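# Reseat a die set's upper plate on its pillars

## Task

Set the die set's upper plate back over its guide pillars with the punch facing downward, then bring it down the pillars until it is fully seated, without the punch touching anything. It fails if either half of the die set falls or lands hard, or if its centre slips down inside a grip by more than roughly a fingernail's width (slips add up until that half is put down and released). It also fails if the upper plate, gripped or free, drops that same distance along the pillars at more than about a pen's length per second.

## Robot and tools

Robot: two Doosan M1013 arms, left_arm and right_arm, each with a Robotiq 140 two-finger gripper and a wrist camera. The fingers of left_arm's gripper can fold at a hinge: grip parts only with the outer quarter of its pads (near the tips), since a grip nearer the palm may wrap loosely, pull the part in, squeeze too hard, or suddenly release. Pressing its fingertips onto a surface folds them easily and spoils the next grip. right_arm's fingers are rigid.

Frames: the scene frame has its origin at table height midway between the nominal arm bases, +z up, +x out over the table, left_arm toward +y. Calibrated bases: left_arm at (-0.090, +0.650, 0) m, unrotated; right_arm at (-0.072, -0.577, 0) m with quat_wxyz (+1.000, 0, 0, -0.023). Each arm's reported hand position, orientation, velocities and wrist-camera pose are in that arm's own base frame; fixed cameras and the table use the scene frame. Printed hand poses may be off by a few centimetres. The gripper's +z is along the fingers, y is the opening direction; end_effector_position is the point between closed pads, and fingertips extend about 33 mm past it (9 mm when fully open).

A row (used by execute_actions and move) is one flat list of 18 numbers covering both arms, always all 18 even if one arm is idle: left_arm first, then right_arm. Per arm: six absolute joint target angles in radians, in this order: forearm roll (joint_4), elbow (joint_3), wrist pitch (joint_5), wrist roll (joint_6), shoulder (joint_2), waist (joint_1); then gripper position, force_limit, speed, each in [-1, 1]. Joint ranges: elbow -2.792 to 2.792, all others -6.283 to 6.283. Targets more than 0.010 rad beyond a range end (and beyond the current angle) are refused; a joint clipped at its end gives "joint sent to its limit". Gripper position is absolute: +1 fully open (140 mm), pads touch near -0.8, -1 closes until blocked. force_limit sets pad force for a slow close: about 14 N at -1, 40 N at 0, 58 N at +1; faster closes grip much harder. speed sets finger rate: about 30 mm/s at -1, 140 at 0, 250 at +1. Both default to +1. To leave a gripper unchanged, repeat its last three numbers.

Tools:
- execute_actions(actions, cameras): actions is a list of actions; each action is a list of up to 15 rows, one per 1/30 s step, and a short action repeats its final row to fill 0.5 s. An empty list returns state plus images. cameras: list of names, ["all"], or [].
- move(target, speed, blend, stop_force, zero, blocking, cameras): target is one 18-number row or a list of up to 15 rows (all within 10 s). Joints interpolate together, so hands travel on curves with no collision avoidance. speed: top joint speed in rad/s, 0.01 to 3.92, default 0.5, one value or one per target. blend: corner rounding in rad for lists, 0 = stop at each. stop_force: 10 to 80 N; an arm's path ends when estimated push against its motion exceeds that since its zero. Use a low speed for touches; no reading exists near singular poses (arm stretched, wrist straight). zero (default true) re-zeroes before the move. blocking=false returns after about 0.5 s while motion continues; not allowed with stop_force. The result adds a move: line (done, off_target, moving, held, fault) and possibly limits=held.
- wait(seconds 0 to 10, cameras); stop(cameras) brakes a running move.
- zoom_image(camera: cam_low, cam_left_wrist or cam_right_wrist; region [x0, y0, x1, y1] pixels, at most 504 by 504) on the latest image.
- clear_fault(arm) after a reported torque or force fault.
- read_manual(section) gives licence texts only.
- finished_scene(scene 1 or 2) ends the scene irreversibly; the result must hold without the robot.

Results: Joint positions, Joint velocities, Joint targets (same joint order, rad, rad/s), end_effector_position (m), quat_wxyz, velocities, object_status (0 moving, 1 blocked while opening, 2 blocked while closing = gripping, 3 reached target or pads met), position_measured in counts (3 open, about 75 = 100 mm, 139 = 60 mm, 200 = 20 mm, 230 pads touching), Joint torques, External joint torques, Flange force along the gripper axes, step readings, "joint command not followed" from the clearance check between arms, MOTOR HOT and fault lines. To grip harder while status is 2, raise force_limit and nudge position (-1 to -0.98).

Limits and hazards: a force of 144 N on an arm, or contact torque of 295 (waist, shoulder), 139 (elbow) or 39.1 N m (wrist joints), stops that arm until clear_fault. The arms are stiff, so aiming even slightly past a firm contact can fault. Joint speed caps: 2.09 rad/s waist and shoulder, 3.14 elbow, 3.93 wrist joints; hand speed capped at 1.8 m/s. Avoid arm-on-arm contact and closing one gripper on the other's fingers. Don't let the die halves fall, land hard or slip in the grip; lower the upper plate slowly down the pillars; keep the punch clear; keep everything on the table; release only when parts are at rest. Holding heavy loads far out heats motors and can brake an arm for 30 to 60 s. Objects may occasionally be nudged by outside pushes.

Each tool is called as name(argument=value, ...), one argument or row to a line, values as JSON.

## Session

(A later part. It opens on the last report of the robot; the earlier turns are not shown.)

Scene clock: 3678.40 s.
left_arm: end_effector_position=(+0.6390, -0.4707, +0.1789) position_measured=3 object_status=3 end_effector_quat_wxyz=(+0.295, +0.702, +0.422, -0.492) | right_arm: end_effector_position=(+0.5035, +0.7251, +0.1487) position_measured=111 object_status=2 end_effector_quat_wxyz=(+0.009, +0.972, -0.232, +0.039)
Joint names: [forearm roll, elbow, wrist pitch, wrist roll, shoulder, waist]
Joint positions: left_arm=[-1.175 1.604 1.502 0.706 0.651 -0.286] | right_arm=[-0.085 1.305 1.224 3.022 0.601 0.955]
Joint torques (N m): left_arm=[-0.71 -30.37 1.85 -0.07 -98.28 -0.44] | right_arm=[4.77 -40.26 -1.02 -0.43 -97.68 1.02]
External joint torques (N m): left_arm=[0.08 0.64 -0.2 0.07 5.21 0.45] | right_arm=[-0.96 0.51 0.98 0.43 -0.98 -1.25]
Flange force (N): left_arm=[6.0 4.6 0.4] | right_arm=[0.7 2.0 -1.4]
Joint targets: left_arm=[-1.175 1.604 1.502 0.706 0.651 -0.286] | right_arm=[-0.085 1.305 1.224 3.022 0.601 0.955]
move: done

move(
  target=[-1.2581,1.9536,1.3822,0.8217,0.4497,-0.0706,1,1,-1,-0.0846,1.3047,1.2244,3.022,0.6011,0.9547,-1,1,0.2],
)

move(
  target=[
    [-1.2581,1.9536,1.3822,0.8217,0.4497,-0.0706,1,1,-1,-0.0846,1.3047,1.2244,3.022,0.6011,0.9547,0.5,1,-1],
    [-1.2581,1.9536,1.3822,0.8217,0.4497,-0.0706,1,1,-1,-0.0834,1.2531,1.2975,3.0176,0.57994,0.9547,0.5,1,-1],
  ],
  speed=0.1,
  cameras=["all"],
)

zoom_image(
  camera="cam_left_wrist",
  region=[235, 0, 475, 230],
)

Scene clock: 3692.97 s.
left_arm: end_effector_position=(+0.5924, -0.3189, +0.1837) position_measured=3 object_status=3 end_effector_quat_wxyz=(+0.369, +0.628, +0.526, -0.439) | right_arm: end_effector_position=(+0.5035, +0.7251, +0.1486) position_measured=111 object_status=2 end_effector_quat_wxyz=(+0.009, +0.972, -0.232, +0.039)
Joint names: [forearm roll, elbow, wrist pitch, wrist roll, shoulder, waist]
Joint positions: left_arm=[-1.258 1.954 1.382 0.822 0.45 -0.071] | right_arm=[-0.085 1.305 1.224 3.022 0.601 0.955]
Joint torques (N m): left_arm=[-0.89 -25.22 2.05 -0.07 -75.38 -0.46] | right_arm=[4.76 -38.03 -1.36 -0.62 -92.9 0.54]
External joint torques (N m): left_arm=[0.07 0.04 -0.18 0.07 4.55 0.24] | right_arm=[-0.95 -1.59 1.33 0.62 -5.57 -0.62]
Flange force (N): left_arm=[6.1 5.1 1.0] | right_arm=[0.0 3.3 -6.5]
Joint targets: left_arm=[-1.258 1.954 1.382 0.822 0.450 -0.071] | right_arm=[-0.085 1.305 1.224 3.022 0.601 0.955]
move: done

Scene clock: 3695.20 s.
left_arm: end_effector_position=(+0.5924, -0.3189, +0.1837) position_measured=3 object_status=3 end_effector_quat_wxyz=(+0.369, +0.628, +0.526, -0.439) | right_arm: end_effector_position=(+0.5042, +0.7257, +0.1949) position_measured=66 object_status=3 end_effector_quat_wxyz=(+0.009, +0.972, -0.233, +0.040)
Joint names: [forearm roll, elbow, wrist pitch, wrist roll, shoulder, waist]
Joint positions: left_arm=[-1.258 1.954 1.382 0.822 0.45 -0.071] | right_arm=[-0.083 1.253 1.297 3.018 0.58 0.955]
Joint torques (N m): left_arm=[-0.89 -25.66 2.07 -0.06 -75.45 -0.44] | right_arm=[3.5 -39.68 -0.02 -0.38 -99.37 -0.73]
External joint torques (N m): left_arm=[0.07 0.51 -0.2 0.06 4.7 0.25] | right_arm=[0.39 -0.84 -0.02 0.38 2 0.91]
Flange force (N): left_arm=[6.4 4.3 1.3] | right_arm=[-0.9 -5.7 -0.1]
Joint targets: left_arm=[-1.258 1.954 1.382 0.822 0.450 -0.071] | right_arm=[-0.083 1.253 1.297 3.018 0.580 0.955]
move: done

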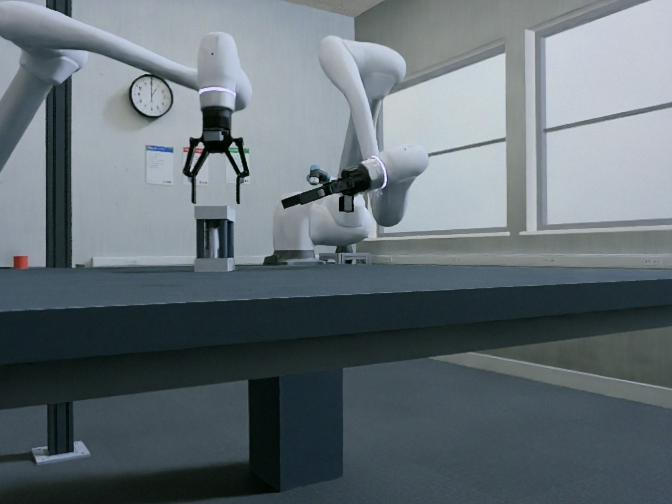

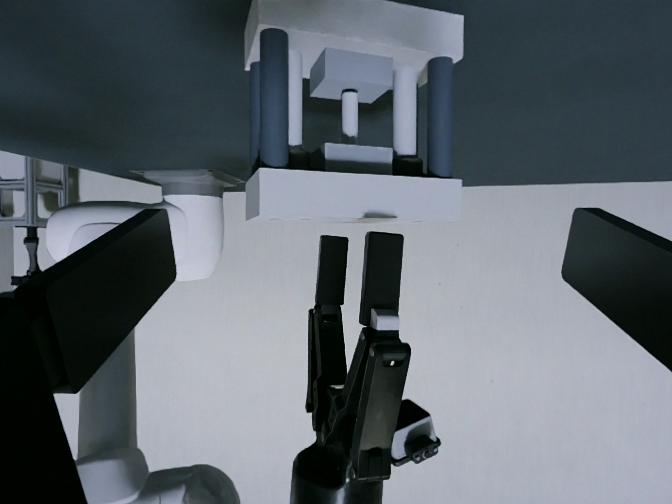

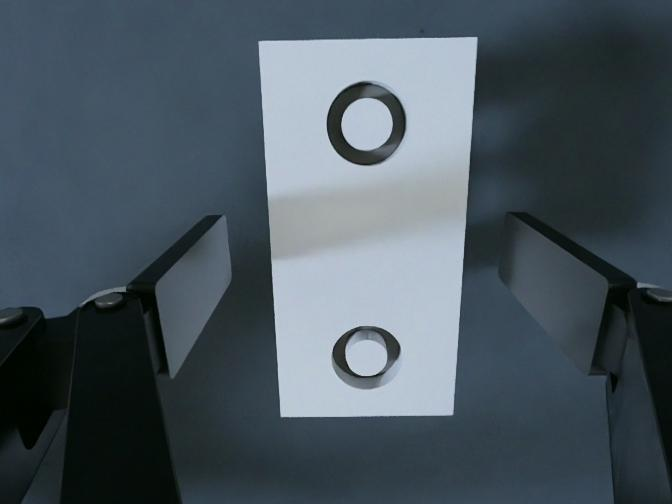

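Scaled by 2.100 from the camera's 672x504 image, which has a finer 960x720 frame.

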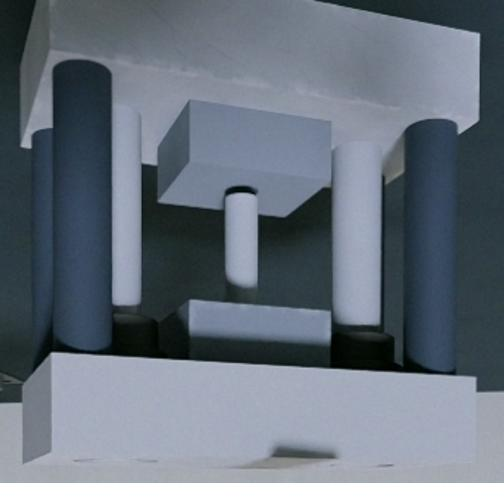

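zoom_image(
  camera="cam_low",
  region=[190, 200, 240, 235],
)

Scaled by 10.080 from the camera's 672x504 image, which has a finer 960x720 frame.

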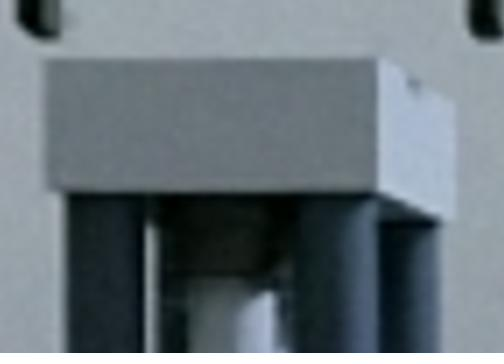

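finished_scene(
  scene=1,
)

The scene is finished: the task was done.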